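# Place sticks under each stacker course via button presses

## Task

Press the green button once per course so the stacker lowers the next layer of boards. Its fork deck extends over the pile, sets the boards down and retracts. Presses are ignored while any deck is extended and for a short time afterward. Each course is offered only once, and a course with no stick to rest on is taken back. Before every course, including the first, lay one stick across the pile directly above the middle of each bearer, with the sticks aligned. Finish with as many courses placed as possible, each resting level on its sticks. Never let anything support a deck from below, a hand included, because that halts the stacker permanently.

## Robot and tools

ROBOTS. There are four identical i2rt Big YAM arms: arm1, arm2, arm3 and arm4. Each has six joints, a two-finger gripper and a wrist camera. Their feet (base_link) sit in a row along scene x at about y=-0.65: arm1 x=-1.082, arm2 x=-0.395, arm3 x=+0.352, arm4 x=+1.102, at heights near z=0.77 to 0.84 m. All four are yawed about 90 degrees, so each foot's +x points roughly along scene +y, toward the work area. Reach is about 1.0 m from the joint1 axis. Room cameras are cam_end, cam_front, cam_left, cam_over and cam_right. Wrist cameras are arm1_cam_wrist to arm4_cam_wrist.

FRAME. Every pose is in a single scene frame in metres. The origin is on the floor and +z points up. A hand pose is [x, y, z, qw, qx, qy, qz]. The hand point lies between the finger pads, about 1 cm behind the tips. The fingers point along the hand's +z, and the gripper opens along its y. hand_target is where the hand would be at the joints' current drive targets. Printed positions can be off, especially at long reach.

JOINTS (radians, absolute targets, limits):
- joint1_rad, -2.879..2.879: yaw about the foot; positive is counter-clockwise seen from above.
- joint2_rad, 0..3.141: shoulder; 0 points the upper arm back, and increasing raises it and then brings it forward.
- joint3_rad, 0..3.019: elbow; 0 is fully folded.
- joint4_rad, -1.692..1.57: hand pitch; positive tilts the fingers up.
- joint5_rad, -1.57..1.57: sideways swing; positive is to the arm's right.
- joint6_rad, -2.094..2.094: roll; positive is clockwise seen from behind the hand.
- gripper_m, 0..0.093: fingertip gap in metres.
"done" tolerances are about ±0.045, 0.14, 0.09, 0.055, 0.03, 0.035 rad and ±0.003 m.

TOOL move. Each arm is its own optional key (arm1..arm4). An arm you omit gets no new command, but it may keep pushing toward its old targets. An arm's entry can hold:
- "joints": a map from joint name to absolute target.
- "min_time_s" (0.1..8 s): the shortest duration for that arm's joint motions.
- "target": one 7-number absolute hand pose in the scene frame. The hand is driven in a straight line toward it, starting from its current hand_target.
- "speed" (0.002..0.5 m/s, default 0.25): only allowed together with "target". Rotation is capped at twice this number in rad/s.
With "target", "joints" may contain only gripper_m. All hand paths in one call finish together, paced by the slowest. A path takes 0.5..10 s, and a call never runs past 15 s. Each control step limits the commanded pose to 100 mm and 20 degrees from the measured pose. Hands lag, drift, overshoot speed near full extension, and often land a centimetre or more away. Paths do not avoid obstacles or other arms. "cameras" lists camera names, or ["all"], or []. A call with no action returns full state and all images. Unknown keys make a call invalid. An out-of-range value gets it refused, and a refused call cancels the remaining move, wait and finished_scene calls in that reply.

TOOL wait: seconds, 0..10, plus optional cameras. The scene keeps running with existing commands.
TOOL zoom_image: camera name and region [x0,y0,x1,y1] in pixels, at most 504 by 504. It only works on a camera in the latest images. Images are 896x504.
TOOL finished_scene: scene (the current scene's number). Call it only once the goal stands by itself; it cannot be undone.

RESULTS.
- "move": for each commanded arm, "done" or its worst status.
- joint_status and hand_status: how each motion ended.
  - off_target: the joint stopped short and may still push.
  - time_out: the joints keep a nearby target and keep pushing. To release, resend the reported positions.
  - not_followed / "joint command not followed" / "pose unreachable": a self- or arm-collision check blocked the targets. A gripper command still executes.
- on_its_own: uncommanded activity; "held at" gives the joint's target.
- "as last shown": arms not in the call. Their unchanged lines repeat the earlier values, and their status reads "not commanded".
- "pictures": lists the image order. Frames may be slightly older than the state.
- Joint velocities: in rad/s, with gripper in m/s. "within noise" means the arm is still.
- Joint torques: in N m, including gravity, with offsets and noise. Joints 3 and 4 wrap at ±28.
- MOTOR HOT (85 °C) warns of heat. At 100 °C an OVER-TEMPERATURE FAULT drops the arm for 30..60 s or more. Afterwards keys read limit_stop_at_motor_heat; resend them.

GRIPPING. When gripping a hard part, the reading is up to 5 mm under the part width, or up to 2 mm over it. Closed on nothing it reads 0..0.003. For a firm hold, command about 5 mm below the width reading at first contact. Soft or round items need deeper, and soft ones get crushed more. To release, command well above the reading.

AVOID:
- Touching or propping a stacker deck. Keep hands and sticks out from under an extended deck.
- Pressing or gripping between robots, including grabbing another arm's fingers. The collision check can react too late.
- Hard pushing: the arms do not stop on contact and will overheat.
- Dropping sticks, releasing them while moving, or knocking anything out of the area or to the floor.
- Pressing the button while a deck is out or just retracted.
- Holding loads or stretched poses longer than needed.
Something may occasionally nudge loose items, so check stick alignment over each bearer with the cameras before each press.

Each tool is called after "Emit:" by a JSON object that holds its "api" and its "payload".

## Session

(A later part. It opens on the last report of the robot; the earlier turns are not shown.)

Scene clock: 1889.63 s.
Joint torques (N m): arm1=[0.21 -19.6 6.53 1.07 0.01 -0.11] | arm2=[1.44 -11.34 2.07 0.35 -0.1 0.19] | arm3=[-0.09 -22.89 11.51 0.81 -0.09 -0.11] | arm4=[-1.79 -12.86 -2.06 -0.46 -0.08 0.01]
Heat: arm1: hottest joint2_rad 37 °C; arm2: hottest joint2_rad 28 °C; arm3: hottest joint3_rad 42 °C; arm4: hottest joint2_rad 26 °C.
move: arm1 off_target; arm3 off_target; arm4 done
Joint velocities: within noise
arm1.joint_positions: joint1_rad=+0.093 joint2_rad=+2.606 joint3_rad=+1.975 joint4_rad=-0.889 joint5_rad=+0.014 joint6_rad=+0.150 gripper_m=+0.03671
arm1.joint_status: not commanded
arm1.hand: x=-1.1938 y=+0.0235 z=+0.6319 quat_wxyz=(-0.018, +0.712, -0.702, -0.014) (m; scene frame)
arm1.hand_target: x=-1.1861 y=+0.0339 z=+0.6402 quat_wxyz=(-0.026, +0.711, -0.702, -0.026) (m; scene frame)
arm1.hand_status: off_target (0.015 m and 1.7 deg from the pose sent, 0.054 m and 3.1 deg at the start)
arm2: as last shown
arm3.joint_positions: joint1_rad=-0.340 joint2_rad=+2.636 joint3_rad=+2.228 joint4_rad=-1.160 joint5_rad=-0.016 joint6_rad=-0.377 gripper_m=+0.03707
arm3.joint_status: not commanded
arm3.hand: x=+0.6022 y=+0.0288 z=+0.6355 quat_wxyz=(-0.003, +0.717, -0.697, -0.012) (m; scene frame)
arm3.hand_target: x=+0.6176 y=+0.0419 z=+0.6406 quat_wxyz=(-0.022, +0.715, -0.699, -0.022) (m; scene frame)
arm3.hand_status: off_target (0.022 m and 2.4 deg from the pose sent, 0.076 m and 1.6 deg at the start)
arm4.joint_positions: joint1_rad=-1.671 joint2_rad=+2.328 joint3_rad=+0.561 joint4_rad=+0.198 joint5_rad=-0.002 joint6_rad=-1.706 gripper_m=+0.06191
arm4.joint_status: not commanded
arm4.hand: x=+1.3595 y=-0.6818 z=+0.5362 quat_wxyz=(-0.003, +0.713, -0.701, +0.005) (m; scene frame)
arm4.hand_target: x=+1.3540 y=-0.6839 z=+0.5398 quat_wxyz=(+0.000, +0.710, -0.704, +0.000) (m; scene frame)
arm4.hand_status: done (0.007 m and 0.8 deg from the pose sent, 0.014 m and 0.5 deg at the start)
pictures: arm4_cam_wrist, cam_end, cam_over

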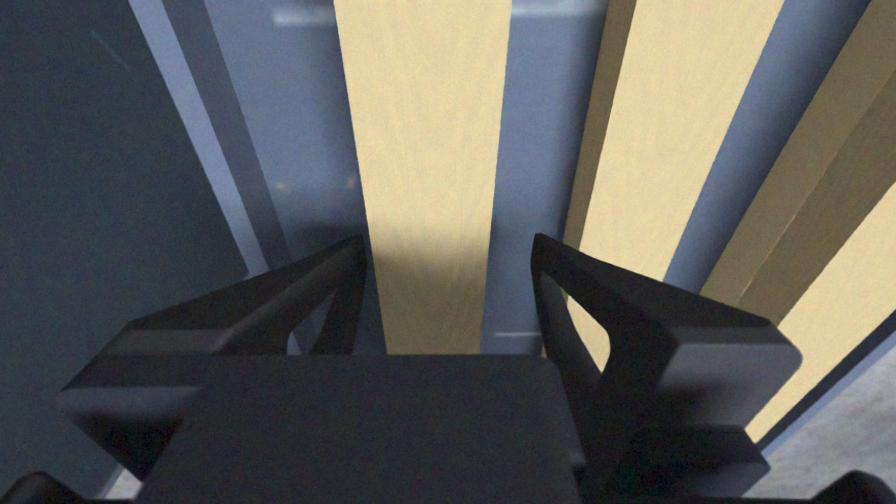

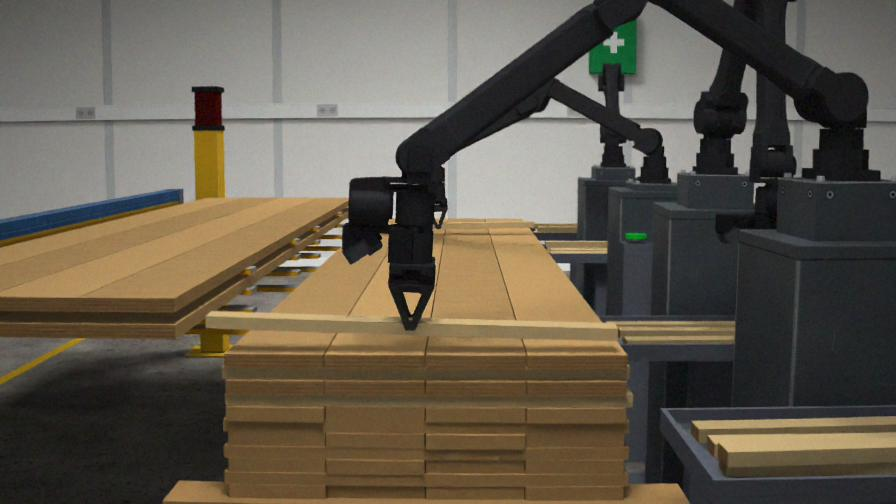

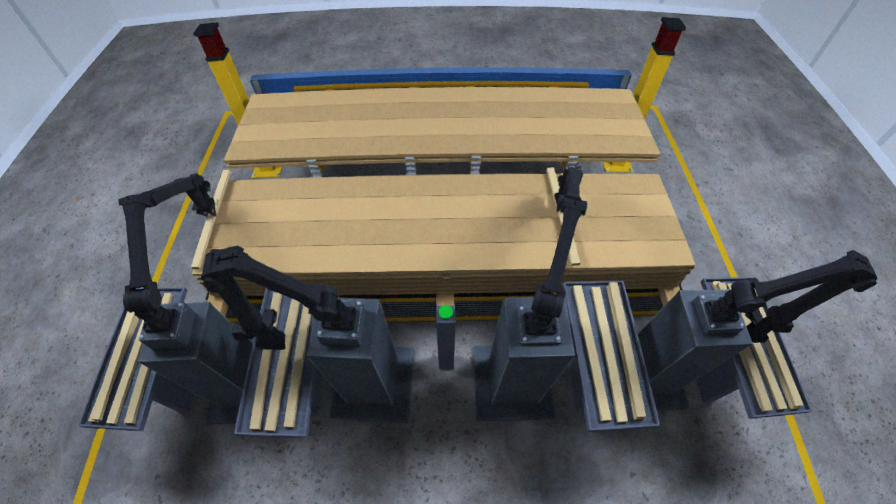

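Emit:
{"api": "move", "payload": {"arm1": {"target": [-1.186, 0.008, 0.645, -0.016, 0.6991, -0.7150, -0.016], "speed": 0.06}, "arm3": {"target": [0.630, 0.040, 0.645, -0.018, 0.704, -0.710, -0.018], "speed": 0.06}, "arm4": {"target": [1.343, -0.684, 0.537, 0.0, 0.71, -0.704, 0.0], "speed": 0.03}, "cameras": ["cam_end", "cam_over", "arm4_cam_wrist"]}}

Emit:
{"api": "zoom_image", "payload": {"camera": "cam_end", "region": [180, 220, 640, 360]}}

Emit:
{"api": "zoom_image", "payload": {"camera": "cam_end", "region": [340, 200, 560, 270]}}

Emit:
{"api": "zoom_image", "payload": {"camera": "cam_over", "region": [150, 130, 310, 290]}}

Emit:
{"api": "zoom_image", "payload": {"camera": "cam_over", "region": [510, 130, 670, 290]}}

Emit:
{"api": "zoom_image", "payload": {"camera": "arm4_cam_wrist", "region": [300, 150, 600, 370]}}

Scene clock: 1941.97 s.
Joint torques (N m): arm1=[0.38 -21.48 5.41 0.85 0.03 0.13] | arm2=[1.44 -11.34 2.07 0.35 -0.1 0.19] | arm3=[0.21 -22.83 12.05 0.17 0.05 0.05] | arm4=[-1.96 -11.11 -2.28 0.46 -0.09 -0.02]
Heat: arm1: hottest joint2_rad 40 °C; arm2: hottest joint2_rad 28 °C; arm3: hottest joint3_rad 44 °C; arm4: hottest joint2_rad 26 °C.
move: arm1 off_target; arm3 off_target; arm4 done
Joint velocities: within noise
arm1.joint_positions: joint1_rad=+0.093 joint2_rad=+2.583 joint3_rad=+1.883 joint4_rad=-0.868 joint5_rad=+0.010 joint6_rad=+0.164 gripper_m=+0.03671
arm1.joint_status: not commanded
arm1.hand: x=-1.1893 y=-0.0074 z=+0.6195 quat_wxyz=(-0.003, +0.707, -0.707, +0.004) (m; scene frame)
arm1.hand_target: x=-1.1860 y=+0.0077 z=+0.6447 quat_wxyz=(-0.016, +0.699, -0.715, -0.016) (m; scene frame)
arm1.hand_status: off_target (0.030 m and 3.0 deg from the pose sent, 0.022 m and 2.1 deg at the start)
arm2: as last shown
arm3.joint_positions: joint1_rad=-0.358 joint2_rad=+2.639 joint3_rad=+2.251 joint4_rad=-1.171 joint5_rad=-0.016 joint6_rad=-0.377 gripper_m=+0.03707
arm3.joint_status: not commanded
arm3.hand: x=+0.6170 y=+0.0290 z=+0.6413 quat_wxyz=(-0.007, +0.710, -0.704, -0.014) (m; scene frame)
arm3.hand_target: x=+0.6299 y=+0.0390 z=+0.6453 quat_wxyz=(-0.019, +0.704, -0.710, -0.018) (m; scene frame)
arm3.hand_status: off_target (0.017 m and 1.7 deg from the pose sent, 0.031 m and 2.7 deg at the start)
arm4.joint_positions: joint1_rad=-1.674 joint2_rad=+2.328 joint3_rad=+0.540 joint4_rad=+0.213 joint5_rad=-0.002 joint6_rad=-1.708 gripper_m=+0.06191
arm4.joint_status: not commanded
arm4.hand: x=+1.3501 y=-0.6814 z=+0.5378 quat_wxyz=(-0.001, +0.713, -0.702, +0.002) (m; scene frame)
arm4.hand_target: x=+1.3430 y=-0.6839 z=+0.5370 quat_wxyz=(+0.000, +0.710, -0.704, +0.000) (m; scene frame)
arm4.hand_status: done (0.008 m and 0.5 deg from the pose sent, 0.017 m and 0.8 deg at the start)
pictures: arm4_cam_wrist, cam_end, cam_over

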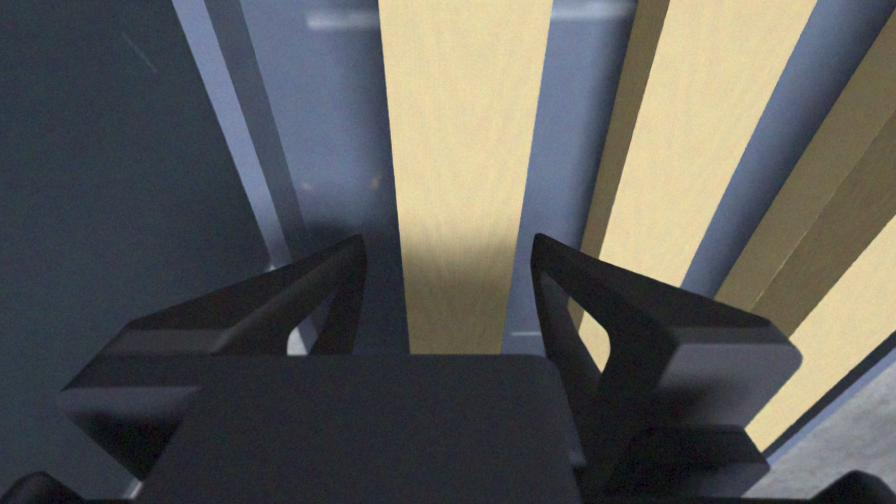

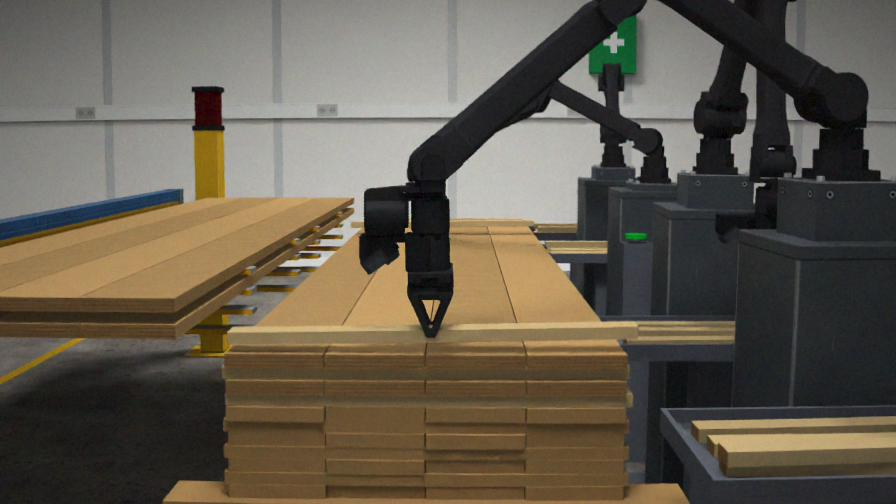

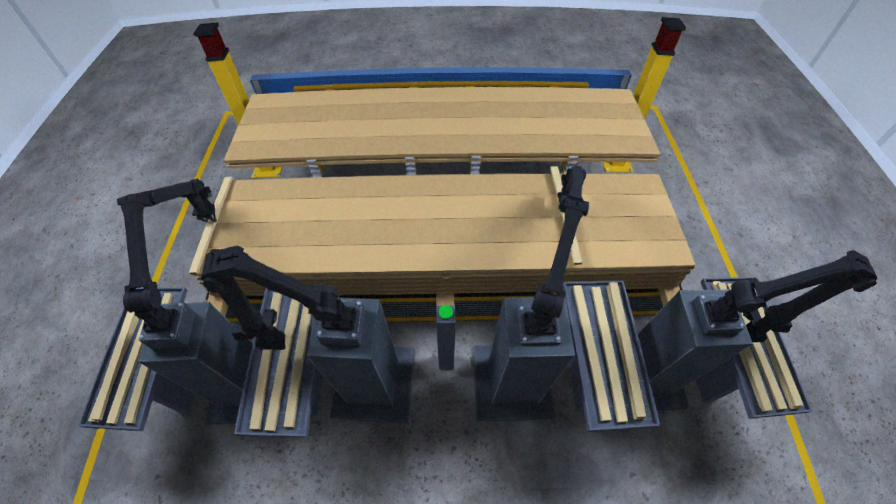

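Scaled by 1.096.

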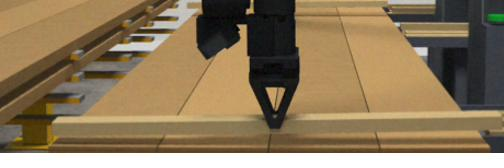

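Scaled by 2.291.

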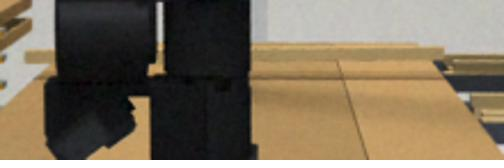

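Scaled by 3.150.

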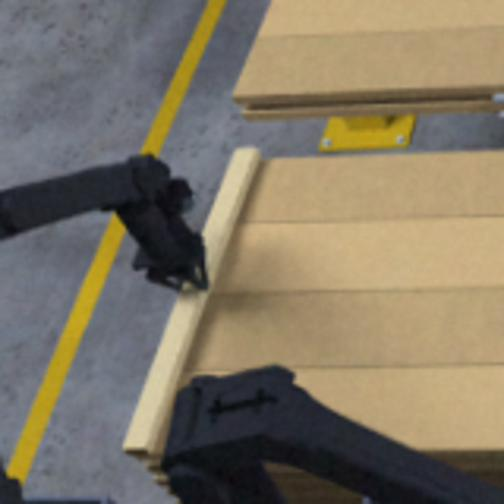

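Scaled by 3.150.

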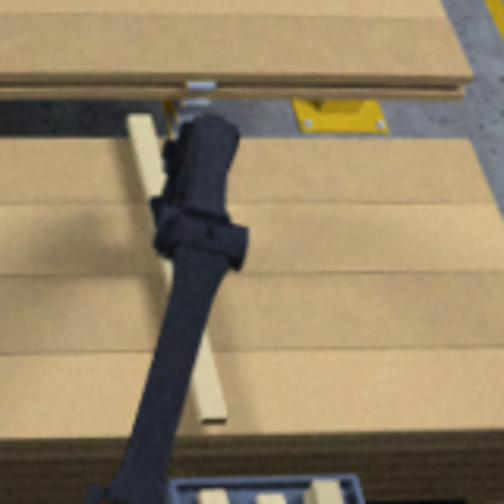

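Scaled by 1.680.

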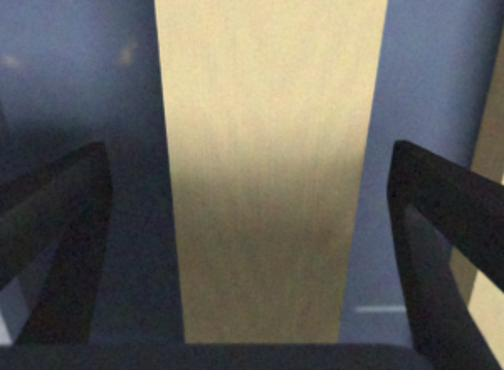

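Emit:
{"api": "move", "payload": {"arm1": {"target": [-1.189, 0.030, 0.612, -0.024, 0.6991, -0.7150, -0.024], "speed": 0.04}, "arm3": {"target": [0.628, 0.041, 0.612, -0.022, 0.704, -0.710, -0.022], "speed": 0.04}, "arm4": {"target": [1.347, -0.684, 0.526, 0.0, 0.71, -0.704, 0.0], "speed": 0.03}, "cameras": ["cam_end", "cam_over", "arm4_cam_wrist"]}}

Emit:
{"api": "zoom_image", "payload": {"camera": "cam_end", "region": [180, 220, 640, 360]}}

Emit:
{"api": "zoom_image", "payload": {"camera": "cam_end", "region": [340, 200, 560, 270]}}

Emit:
{"api": "zoom_image", "payload": {"camera": "cam_over", "region": [150, 130, 310, 290]}}

Emit:
{"api": "zoom_image", "payload": {"camera": "cam_over", "region": [510, 130, 670, 290]}}

Emit:
{"api": "zoom_image", "payload": {"camera": "arm4_cam_wrist", "region": [300, 150, 600, 370]}}

Scene clock: 1986.40 s.
Joint torques (N m): arm1=[0.44 -17.61 10 0.77 0.16 0.13] | arm2=[1.44 -11.34 2.09 0.35 -0.11 0.19] | arm3=[0.32 -21.89 11.32 0.87 -0.05 0.07] | arm4=[-1.79 -10.23 -1.17 0.44 -0.08 -0.01]
Heat: arm1: hottest joint2_rad 42 °C; arm2: hottest joint2_rad 28 °C; arm3: hottest joint3_rad 43 °C; arm4: hottest joint2_rad 26 °C.
move: arm1 off_target; arm3 off_target; arm4 done
Joint velocities: within noise
arm1.joint_positions: joint1_rad=+0.093 joint2_rad=+2.626 joint3_rad=+1.920 joint4_rad=-0.850 joint5_rad=+0.010 joint6_rad=+0.164 gripper_m=+0.03671
arm1.joint_status: not commanded
arm1.hand: x=-1.1905 y=-0.0003 z=+0.6022 quat_wxyz=(-0.006, +0.707, -0.707, -0.001) (m; scene frame)
arm1.hand_target: x=-1.1888 y=+0.0285 z=+0.6135 quat_wxyz=(-0.024, +0.699, -0.714, -0.024) (m; scene frame)
arm1.hand_status: off_target (0.032 m and 3.6 deg from the pose sent, 0.038 m and 4.2 deg at the start)
arm2: as last shown
arm3.joint_positions: joint1_rad=-0.358 joint2_rad=+2.672 joint3_rad=+2.251 joint4_rad=-1.133 joint5_rad=-0.017 joint6_rad=-0.376 gripper_m=+0.03707
arm3.joint_status: not commanded
arm3.hand: x=+0.6169 y=+0.0296 z=+0.6177 quat_wxyz=(-0.009, +0.710, -0.704, -0.016) (m; scene frame)
arm3.hand_target: x=+0.6278 y=+0.0399 z=+0.6123 quat_wxyz=(-0.022, +0.704, -0.710, -0.022) (m; scene frame)
arm3.hand_status: off_target (0.017 m and 1.9 deg from the pose sent, 0.033 m and 2.2 deg at the start)
arm4.joint_positions: joint1_rad=-1.674 joint2_rad=+2.354 joint3_rad=+0.551 joint4_rad=+0.226 joint5_rad=-0.002 joint6_rad=-1.708 gripper_m=+0.06191
arm4.joint_status: not commanded
arm4.hand: x=+1.3494 y=-0.6813 z=+0.5310 quat_wxyz=(+0.000, +0.713, -0.702, +0.001) (m; scene frame)
arm4.hand_target: x=+1.3471 y=-0.6840 z=+0.5262 quat_wxyz=(+0.000, +0.710, -0.704, +0.000) (m; scene frame)
arm4.hand_status: done (0.006 m and 0.4 deg from the pose sent, 0.012 m and 0.5 deg at the start)
pictures: arm4_cam_wrist, cam_end, cam_over

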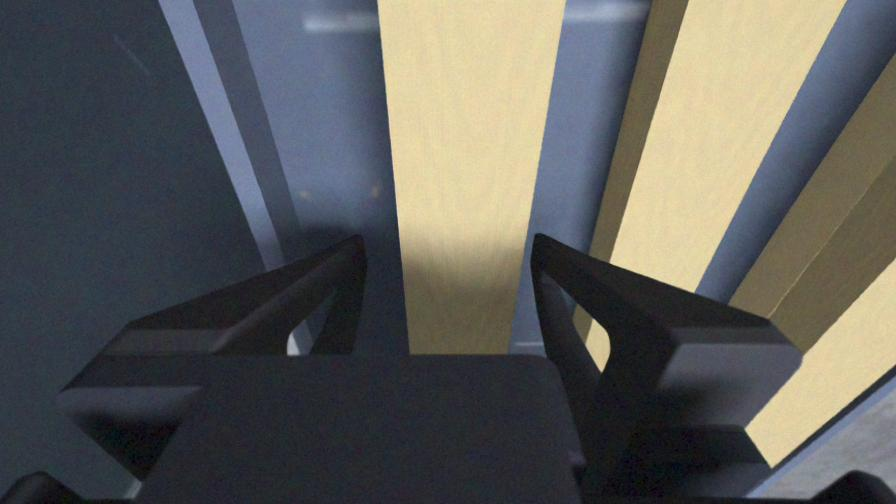

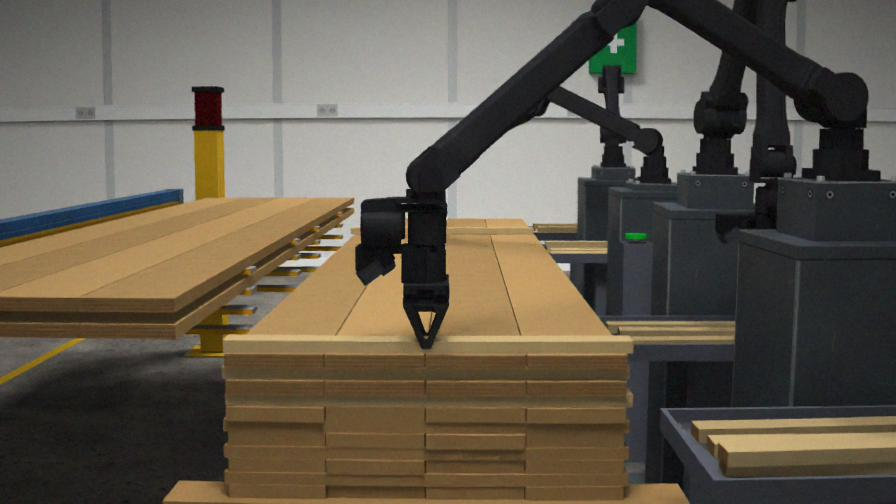

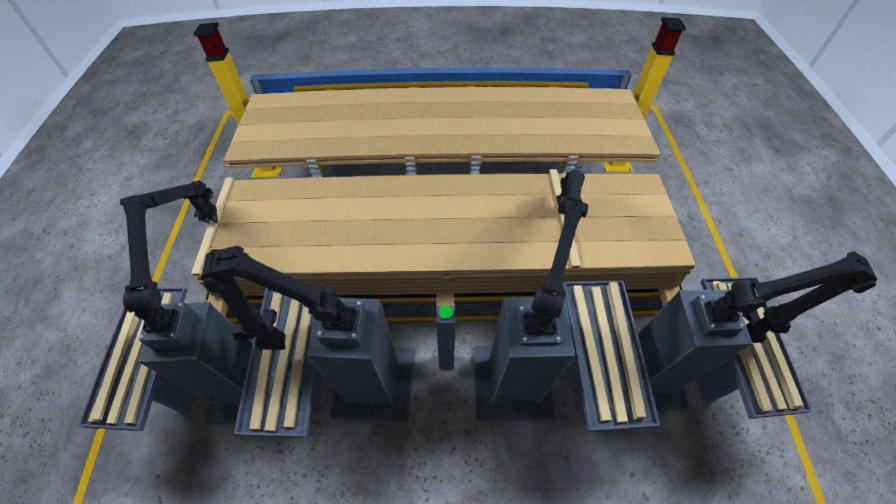

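Scaled by 1.096.

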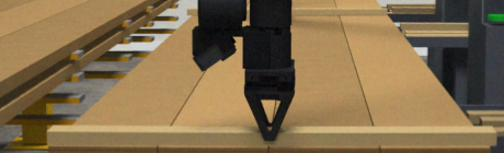

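Scaled by 2.291.

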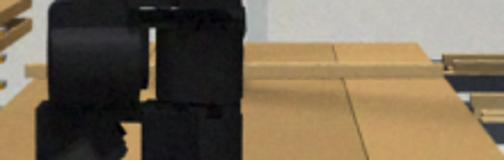

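Scaled by 3.150.

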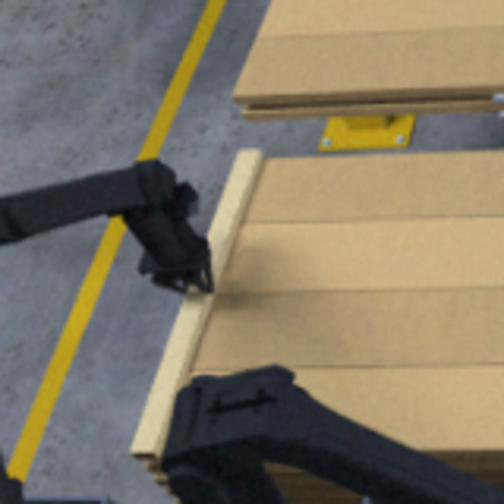

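Scaled by 3.150.

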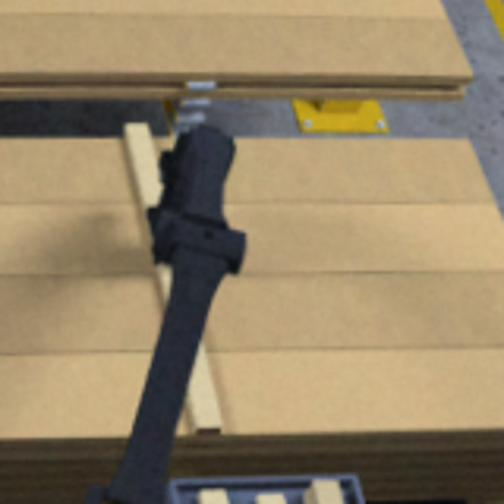

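Scaled by 1.680.

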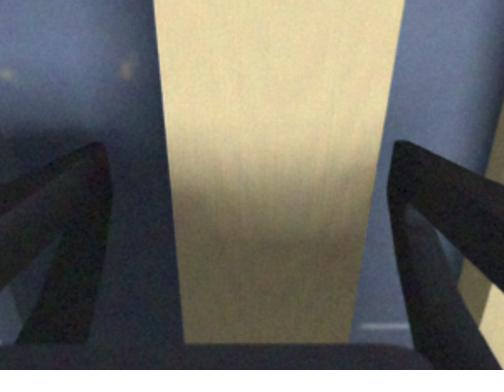

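Emit:
{"api": "move", "payload": {"arm1": {"target": [-1.193, 0.034, 0.603, -0.024, 0.6991, -0.7150, -0.024], "speed": 0.03}, "arm3": {"target": [0.628, 0.041, 0.605, -0.022, 0.704, -0.710, -0.022], "speed": 0.03}, "arm4": {"target": [1.354, -0.684, 0.529, 0.0, 0.71, -0.704, 0.0], "speed": 0.03}, "cameras": ["cam_end", "cam_over", "arm4_cam_wrist"]}}

Emit:
{"api": "zoom_image", "payload": {"camera": "arm4_cam_wrist", "region": [300, 150, 600, 370]}}

Emit:
{"api": "zoom_image", "payload": {"camera": "cam_over", "region": [150, 130, 310, 290]}}

Emit:
{"api": "zoom_image", "payload": {"camera": "cam_over", "region": [510, 130, 670, 290]}}

Scene clock: 2007.57 s.
Joint torques (N m): arm1=[0.97 -17.08 9.84 0.5 0.19 0.15] | arm2=[1.44 -11.34 2.07 0.35 -0.1 0.19] | arm3=[0.32 -21.13 11.38 1.1 -0.05 0.07] | arm4=[-1.49 -11.75 -1.07 -0.46 -0.09 0.02]
Heat: arm1: hottest joint2_rad 39 °C; arm2: hottest joint2_rad 28 °C; arm3: hottest joint3_rad 43 °C; arm4: hottest joint2_rad 25 °C.
move: arm1 off_target; arm3 off_target; arm4 done
Joint velocities: within noise
arm1.joint_positions: joint1_rad=+0.093 joint2_rad=+2.644 joint3_rad=+1.959 joint4_rad=-0.850 joint5_rad=+0.010 joint6_rad=+0.165 gripper_m=+0.03671
arm1.joint_status: not commanded
arm1.hand: x=-1.1926 y=+0.0123 z=+0.6018 quat_wxyz=(-0.013, +0.706, -0.708, -0.009) (m; scene frame)
arm1.hand_target: x=-1.1929 y=+0.0329 z=+0.6039 quat_wxyz=(-0.024, +0.699, -0.714, -0.025) (m; scene frame)
arm1.hand_status: off_target (0.022 m and 2.4 deg from the pose sent, 0.034 m and 3.6 deg at the start)
arm2: as last shown
arm3.joint_positions: joint1_rad=-0.358 joint2_rad=+2.673 joint3_rad=+2.251 joint4_rad=-1.130 joint5_rad=-0.017 joint6_rad=-0.376 gripper_m=+0.03707
arm3.joint_status: not commanded
arm3.hand: x=+0.6171 y=+0.0303 z=+0.6175 quat_wxyz=(-0.011, +0.710, -0.704, -0.016) (m; scene frame)
arm3.hand_target: x=+0.6276 y=+0.0396 z=+0.6054 quat_wxyz=(-0.022, +0.704, -0.710, -0.022) (m; scene frame)
arm3.hand_status: off_target (0.020 m and 1.8 deg from the pose sent, 0.020 m and 1.9 deg at the start)
arm4.joint_positions: joint1_rad=-1.674 joint2_rad=+2.354 joint3_rad=+0.562 joint4_rad=+0.224 joint5_rad=-0.002 joint6_rad=-1.708 gripper_m=+0.06191
arm4.joint_status: not commanded
arm4.hand: x=+1.3559 y=-0.6821 z=+0.5301 quat_wxyz=(-0.003, +0.713, -0.702, +0.005) (m; scene frame)
arm4.hand_target: x=+1.3540 y=-0.6840 z=+0.5291 quat_wxyz=(+0.000, +0.710, -0.704, +0.000) (m; scene frame)
arm4.hand_status: done (0.003 m and 0.8 deg from the pose sent, 0.006 m and 0.4 deg at the start)
pictures: arm4_cam_wrist, cam_end, cam_over

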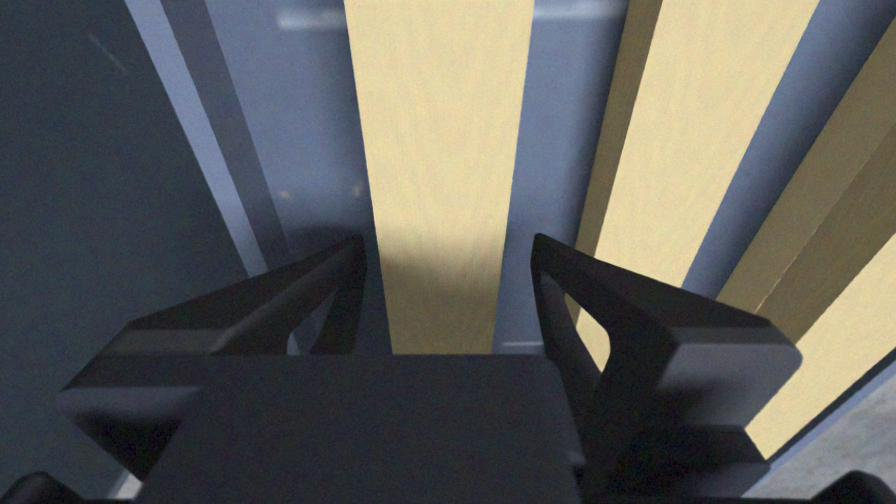

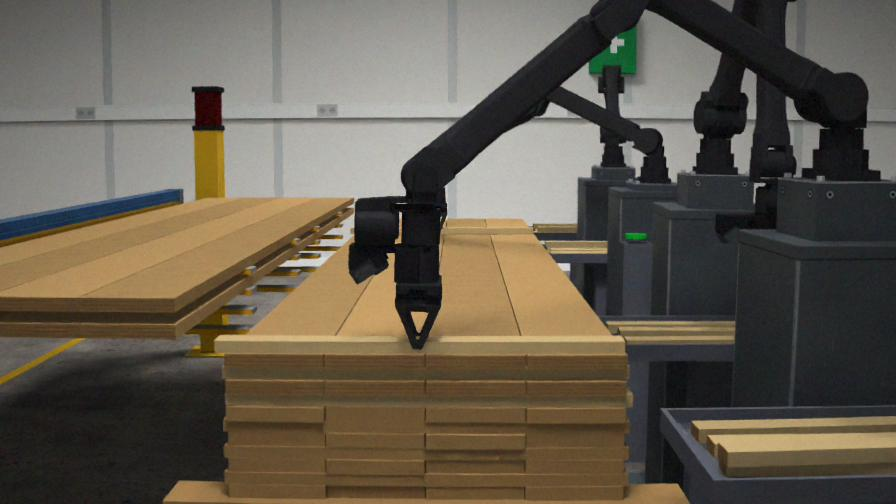

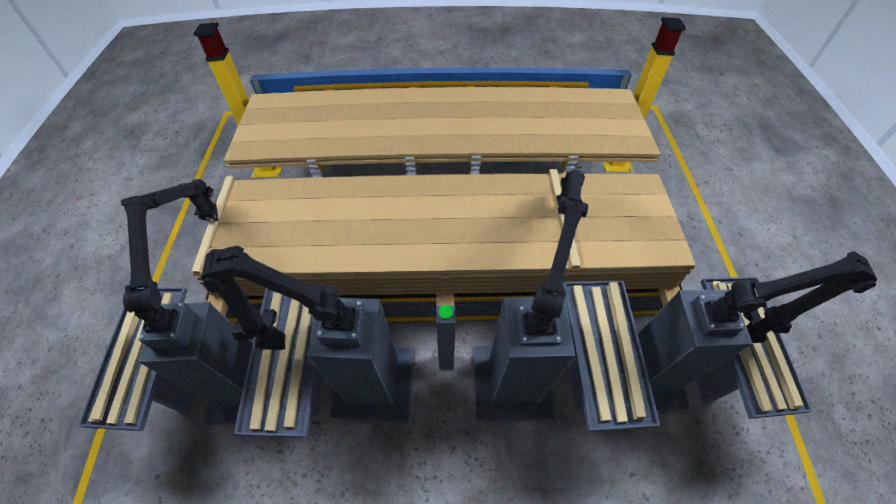

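Scaled by 1.680.

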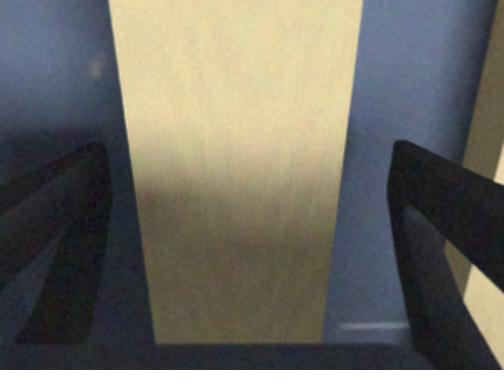

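Scaled by 3.150.

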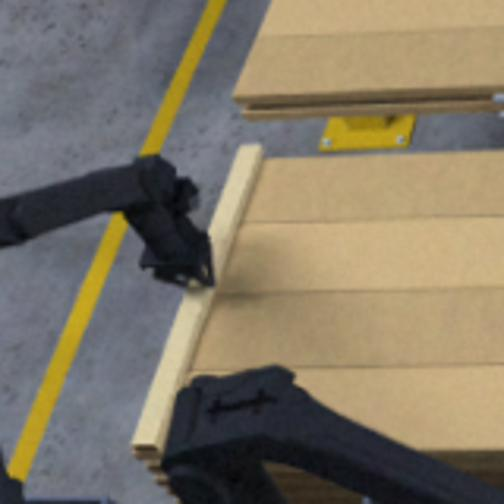

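Scaled by 3.150.

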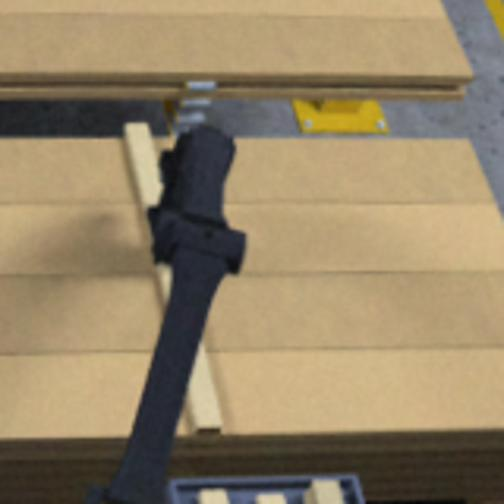

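Emit:
{"api": "move", "payload": {"arm1": {"target": [-1.193, 0.030, 0.613, -0.024, 0.6991, -0.7150, -0.024], "speed": 0.03, "joints": {"gripper_m": 0.062}}, "arm3": {"target": [0.628, 0.041, 0.616, -0.022, 0.704, -0.710, -0.022], "speed": 0.03, "joints": {"gripper_m": 0.062}}, "arm4": {"joints": {"gripper_m": 0.033}}}}

Emit:
{"api": "move", "payload": {"arm1": {"target": [-1.193, 0.035, 0.735, -0.024, 0.706, -0.708, -0.024], "speed": 0.08}, "arm3": {"target": [0.622, 0.041, 0.720, -0.022, 0.710, -0.704, -0.022], "speed": 0.08}, "arm4": {"target": [1.354, -0.684, 0.60, 0.0, 0.71, -0.704, 0.0], "speed": 0.06}, "cameras": ["cam_end", "cam_over", "arm4_cam_wrist", "cam_right"]}}

Emit:
{"api": "zoom_image", "payload": {"camera": "cam_over", "region": [150, 130, 310, 290]}}

Emit:
{"api": "zoom_image", "payload": {"camera": "cam_over", "region": [510, 130, 670, 290]}}

Emit:
{"api": "zoom_image", "payload": {"camera": "cam_end", "region": [180, 220, 640, 360]}}

Scene clock: 2046.50 s.
Joint torques (N m): arm1=[0.79 -19.55 7.91 0.49 0.18 0.12] | arm2=[1.44 -11.34 2.07 0.35 -0.1 0.19] | arm3=[0.32 -22.48 11.32 0.42 -0.05 0.07] | arm4=[-1.49 -11.69 -1.06 -0.32 -0.08 0.02]
Heat: arm1: hottest joint2_rad 37 °C; arm2: hottest joint2_rad 28 °C; arm3: hottest joint3_rad 43 °C; arm4: hottest joint2_rad 24 °C.
move: arm1 off_target; arm3 off_target; arm4 off_target
Joint velocities: within noise
arm1.joint_positions: joint1_rad=+0.093 joint2_rad=+2.650 joint3_rad=+1.959 joint4_rad=-0.850 joint5_rad=+0.010 joint6_rad=+0.170 gripper_m=+0.06195
arm1.joint_status: all done
arm1.hand: x=-1.1923 y=+0.0104 z=+0.5983 quat_wxyz=(-0.011, +0.705, -0.709, -0.007) (m; scene frame)
arm1.hand_target: x=-1.1930 y=+0.0293 z=+0.6134 quat_wxyz=(-0.024, +0.699, -0.715, -0.024) (m; scene frame)
arm1.hand_status: off_target (0.025 m and 2.6 deg from the pose sent, 0.021 m and 2.4 deg at the start)
arm2: as last shown
arm3.joint_positions: joint1_rad=-0.358 joint2_rad=+2.673 joint3_rad=+2.251 joint4_rad=-1.125 joint5_rad=-0.017 joint6_rad=-0.376 gripper_m=+0.06191
arm3.joint_status: all done
arm3.hand: x=+0.6176 y=+0.0314 z=+0.6175 quat_wxyz=(-0.013, +0.710, -0.704, -0.017) (m; scene frame)
arm3.hand_target: x=+0.6278 y=+0.0401 z=+0.6162 quat_wxyz=(-0.022, +0.704, -0.710, -0.022) (m; scene frame)
arm3.hand_status: off_target (0.014 m and 1.5 deg from the pose sent, 0.015 m and 1.8 deg at the start)
arm4.joint_positions: joint1_rad=-1.674 joint2_rad=+2.354 joint3_rad=+0.562 joint4_rad=+0.219 joint5_rad=-0.002 joint6_rad=-1.707 gripper_m=+0.03737
arm4.joint_status: gripper_m off_target (ended at +0.03740, target +0.03300)
arm4.hand: x=+1.3549 y=-0.6820 z=+0.5300 quat_wxyz=(-0.002, +0.712, -0.702, +0.003) (m; scene frame)
arm4.hand_target: x=+1.3540 y=-0.6840 z=+0.5291 quat_wxyz=(+0.000, +0.710, -0.704, +0.000) (m; scene frame)
arm4.hand_status: not commanded
pictures: none

Scene clock: 2048.70 s.
Joint torques (N m): arm1=[1.03 -20.78 7.17 -0.18 0.15 -0.08] | arm2=[1.44 -11.34 2.07 0.35 -0.1 0.19] | arm3=[0.97 -25.82 11.38 0.09 -0.05 -0.02] | arm4=[-1.55 -12.16 -0.32 -0.39 -0.08 0.01]
Heat: arm1: hottest joint2_rad 37 °C; arm2: hottest joint2_rad 28 °C; arm3: hottest joint3_rad 43 °C; arm4: hottest joint2_rad 25 °C.
move: arm1 off_target; arm3 off_target; arm4 done
Joint velocities: within noise
arm1.joint_positions: joint1_rad=+0.093 joint2_rad=+2.474 joint3_rad=+1.959 joint4_rad=-1.003 joint5_rad=+0.010 joint6_rad=+0.170 gripper_m=+0.06195
arm1.joint_status: not commanded
arm1.hand: x=-1.1952 y=+0.0279 z=+0.7156 quat_wxyz=(-0.018, +0.704, -0.709, -0.016) (m; scene frame)
arm1.hand_target: x=-1.1931 y=+0.0348 z=+0.7348 quat_wxyz=(-0.024, +0.706, -0.708, -0.024) (m; scene frame)
arm1.hand_status: off_target (0.021 m and 1.2 deg from the pose sent, 0.139 m and 2.4 deg at the start)
arm2.joint_positions: joint1_rad=+1.740 joint2_rad=+2.143 joint3_rad=+0.651 joint4_rad=-0.101 joint5_rad=-0.005 joint6_rad=+1.681 gripper_m=+0.06192
arm2.joint_status: not commanded
arm2.hand: x=-0.7035 y=-0.6783 z=+0.6128 quat_wxyz=(-0.006, +0.708, -0.707, +0.003) (m; scene frame)
arm2.hand_target: x=-0.7098 y=-0.6840 z=+0.6102 quat_wxyz=(+0.000, +0.707, -0.707, +0.000) (m; scene frame)
arm2.hand_status: not commanded
arm3.joint_positions: joint1_rad=-0.358 joint2_rad=+2.568 joint3_rad=+2.251 joint4_rad=-1.260 joint5_rad=-0.017 joint6_rad=-0.376 gripper_m=+0.06191
arm3.joint_status: not commanded
arm3.hand: x=+0.6151 y=+0.0242 z=+0.6924 quat_wxyz=(+0.001, +0.710, -0.704, -0.011) (m; scene frame)
arm3.hand_target: x=+0.6217 y=+0.0398 z=+0.7201 quat_wxyz=(-0.022, +0.710, -0.704, -0.022) (m; scene frame)
arm3.hand_status: off_target (0.033 m and 2.9 deg from the pose sent, 0.103 m and 1.2 deg at the start)
arm4.joint_positions: joint1_rad=-1.674 joint2_rad=+2.089 joint3_rad=+0.485 joint4_rad=+0.025 joint5_rad=-0.002 joint6_rad=-1.707 gripper_m=+0.03737
arm4.joint_status: not commanded
arm4.hand: x=+1.3550 y=-0.6818 z=+0.5959 quat_wxyz=(+0.000, +0.712, -0.702, +0.001) (m; scene frame)
arm4.hand_target: x=+1.3539 y=-0.6840 z=+0.5999 quat_wxyz=(+0.000, +0.710, -0.704, +0.000) (m; scene frame)
arm4.hand_status: done (0.005 m and 0.4 deg from the pose sent, 0.070 m and 0.6 deg at the start)
pictures: arm4_cam_wrist, cam_end, cam_over, cam_right

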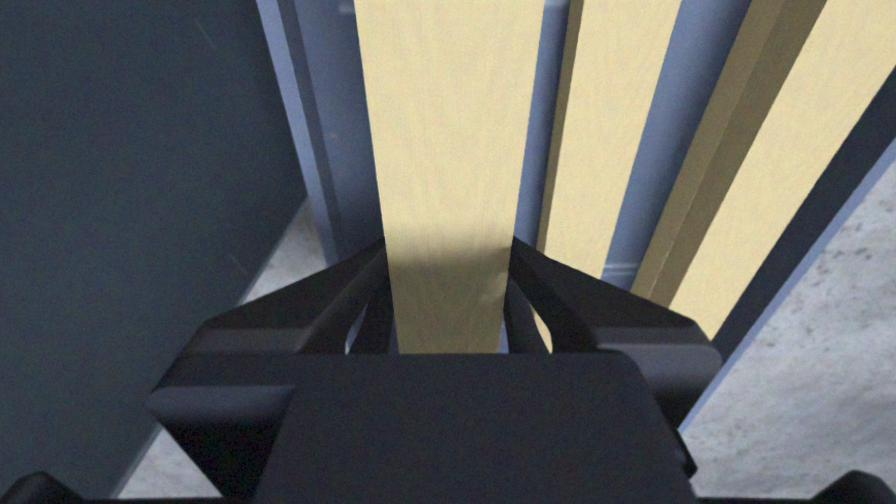

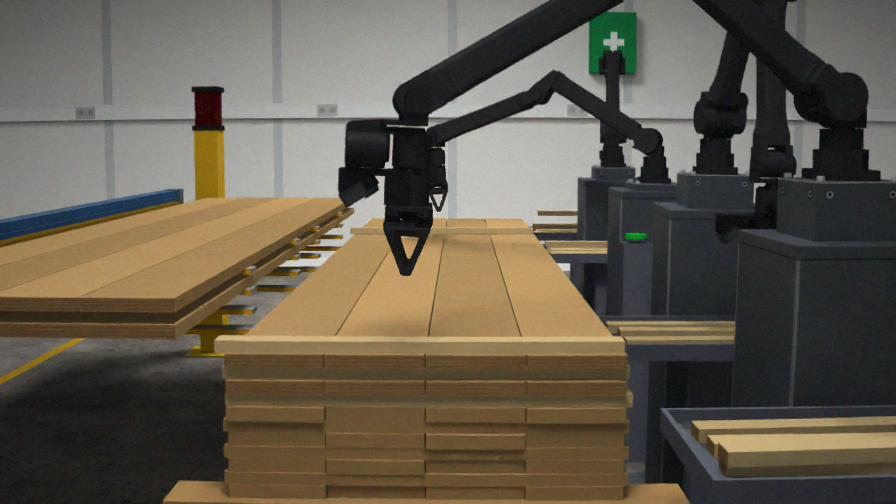

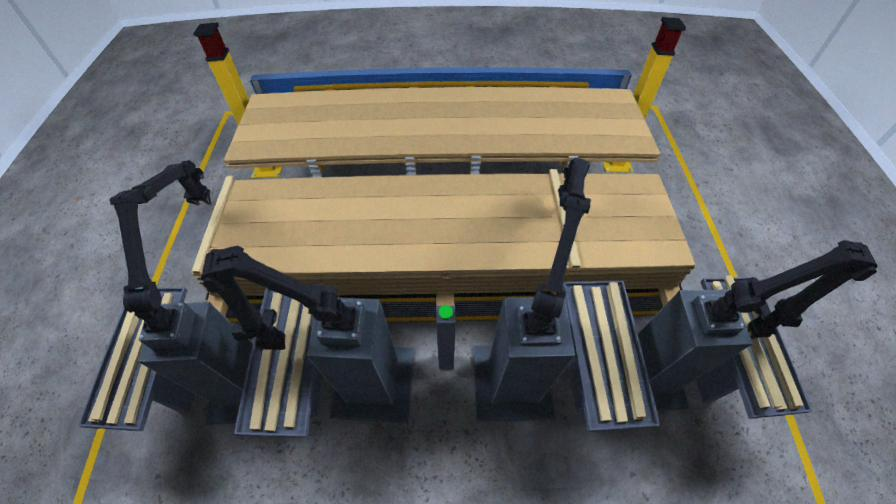

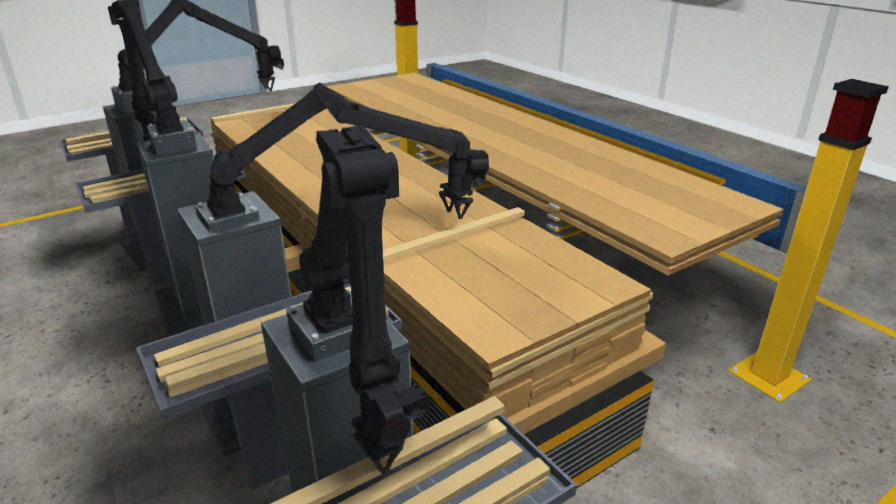

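Scaled by 3.150.

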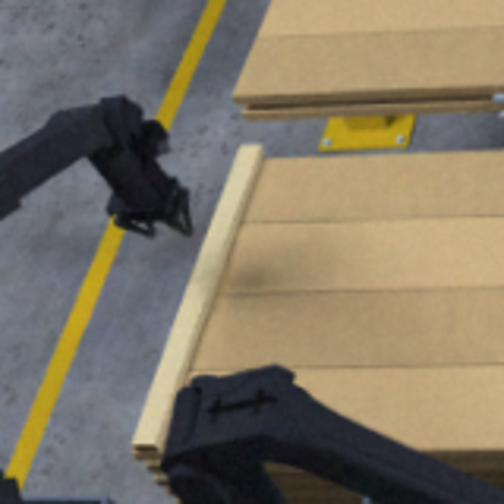

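Scaled by 3.150.

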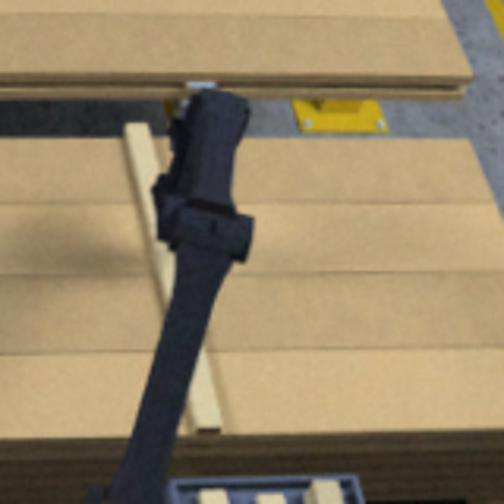

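Scaled by 1.096.

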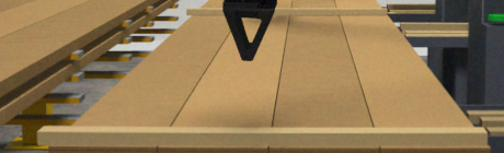

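Emit:
{"api": "zoom_image", "payload": {"camera": "cam_right", "region": [260, 380, 600, 504]}}

Emit:
{"api": "zoom_image", "payload": {"camera": "cam_end", "region": [500, 190, 640, 270]}}

Emit:
{"api": "zoom_image", "payload": {"camera": "cam_over", "region": [680, 260, 820, 430]}}

Scaled by 1.482.

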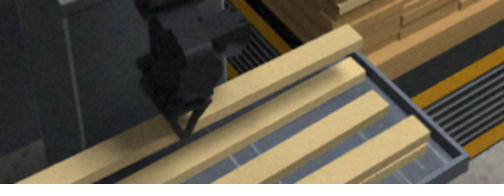

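Scaled by 3.600.

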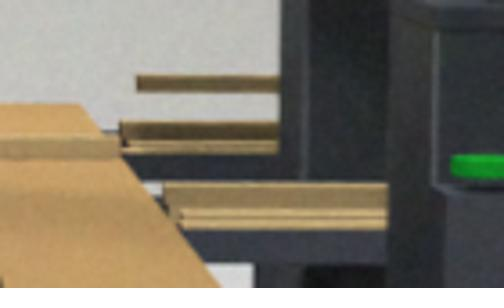

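Scaled by 2.965.

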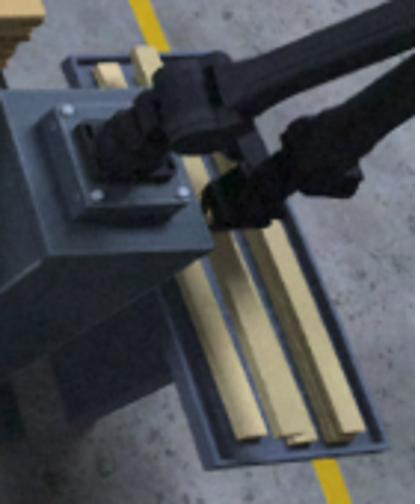

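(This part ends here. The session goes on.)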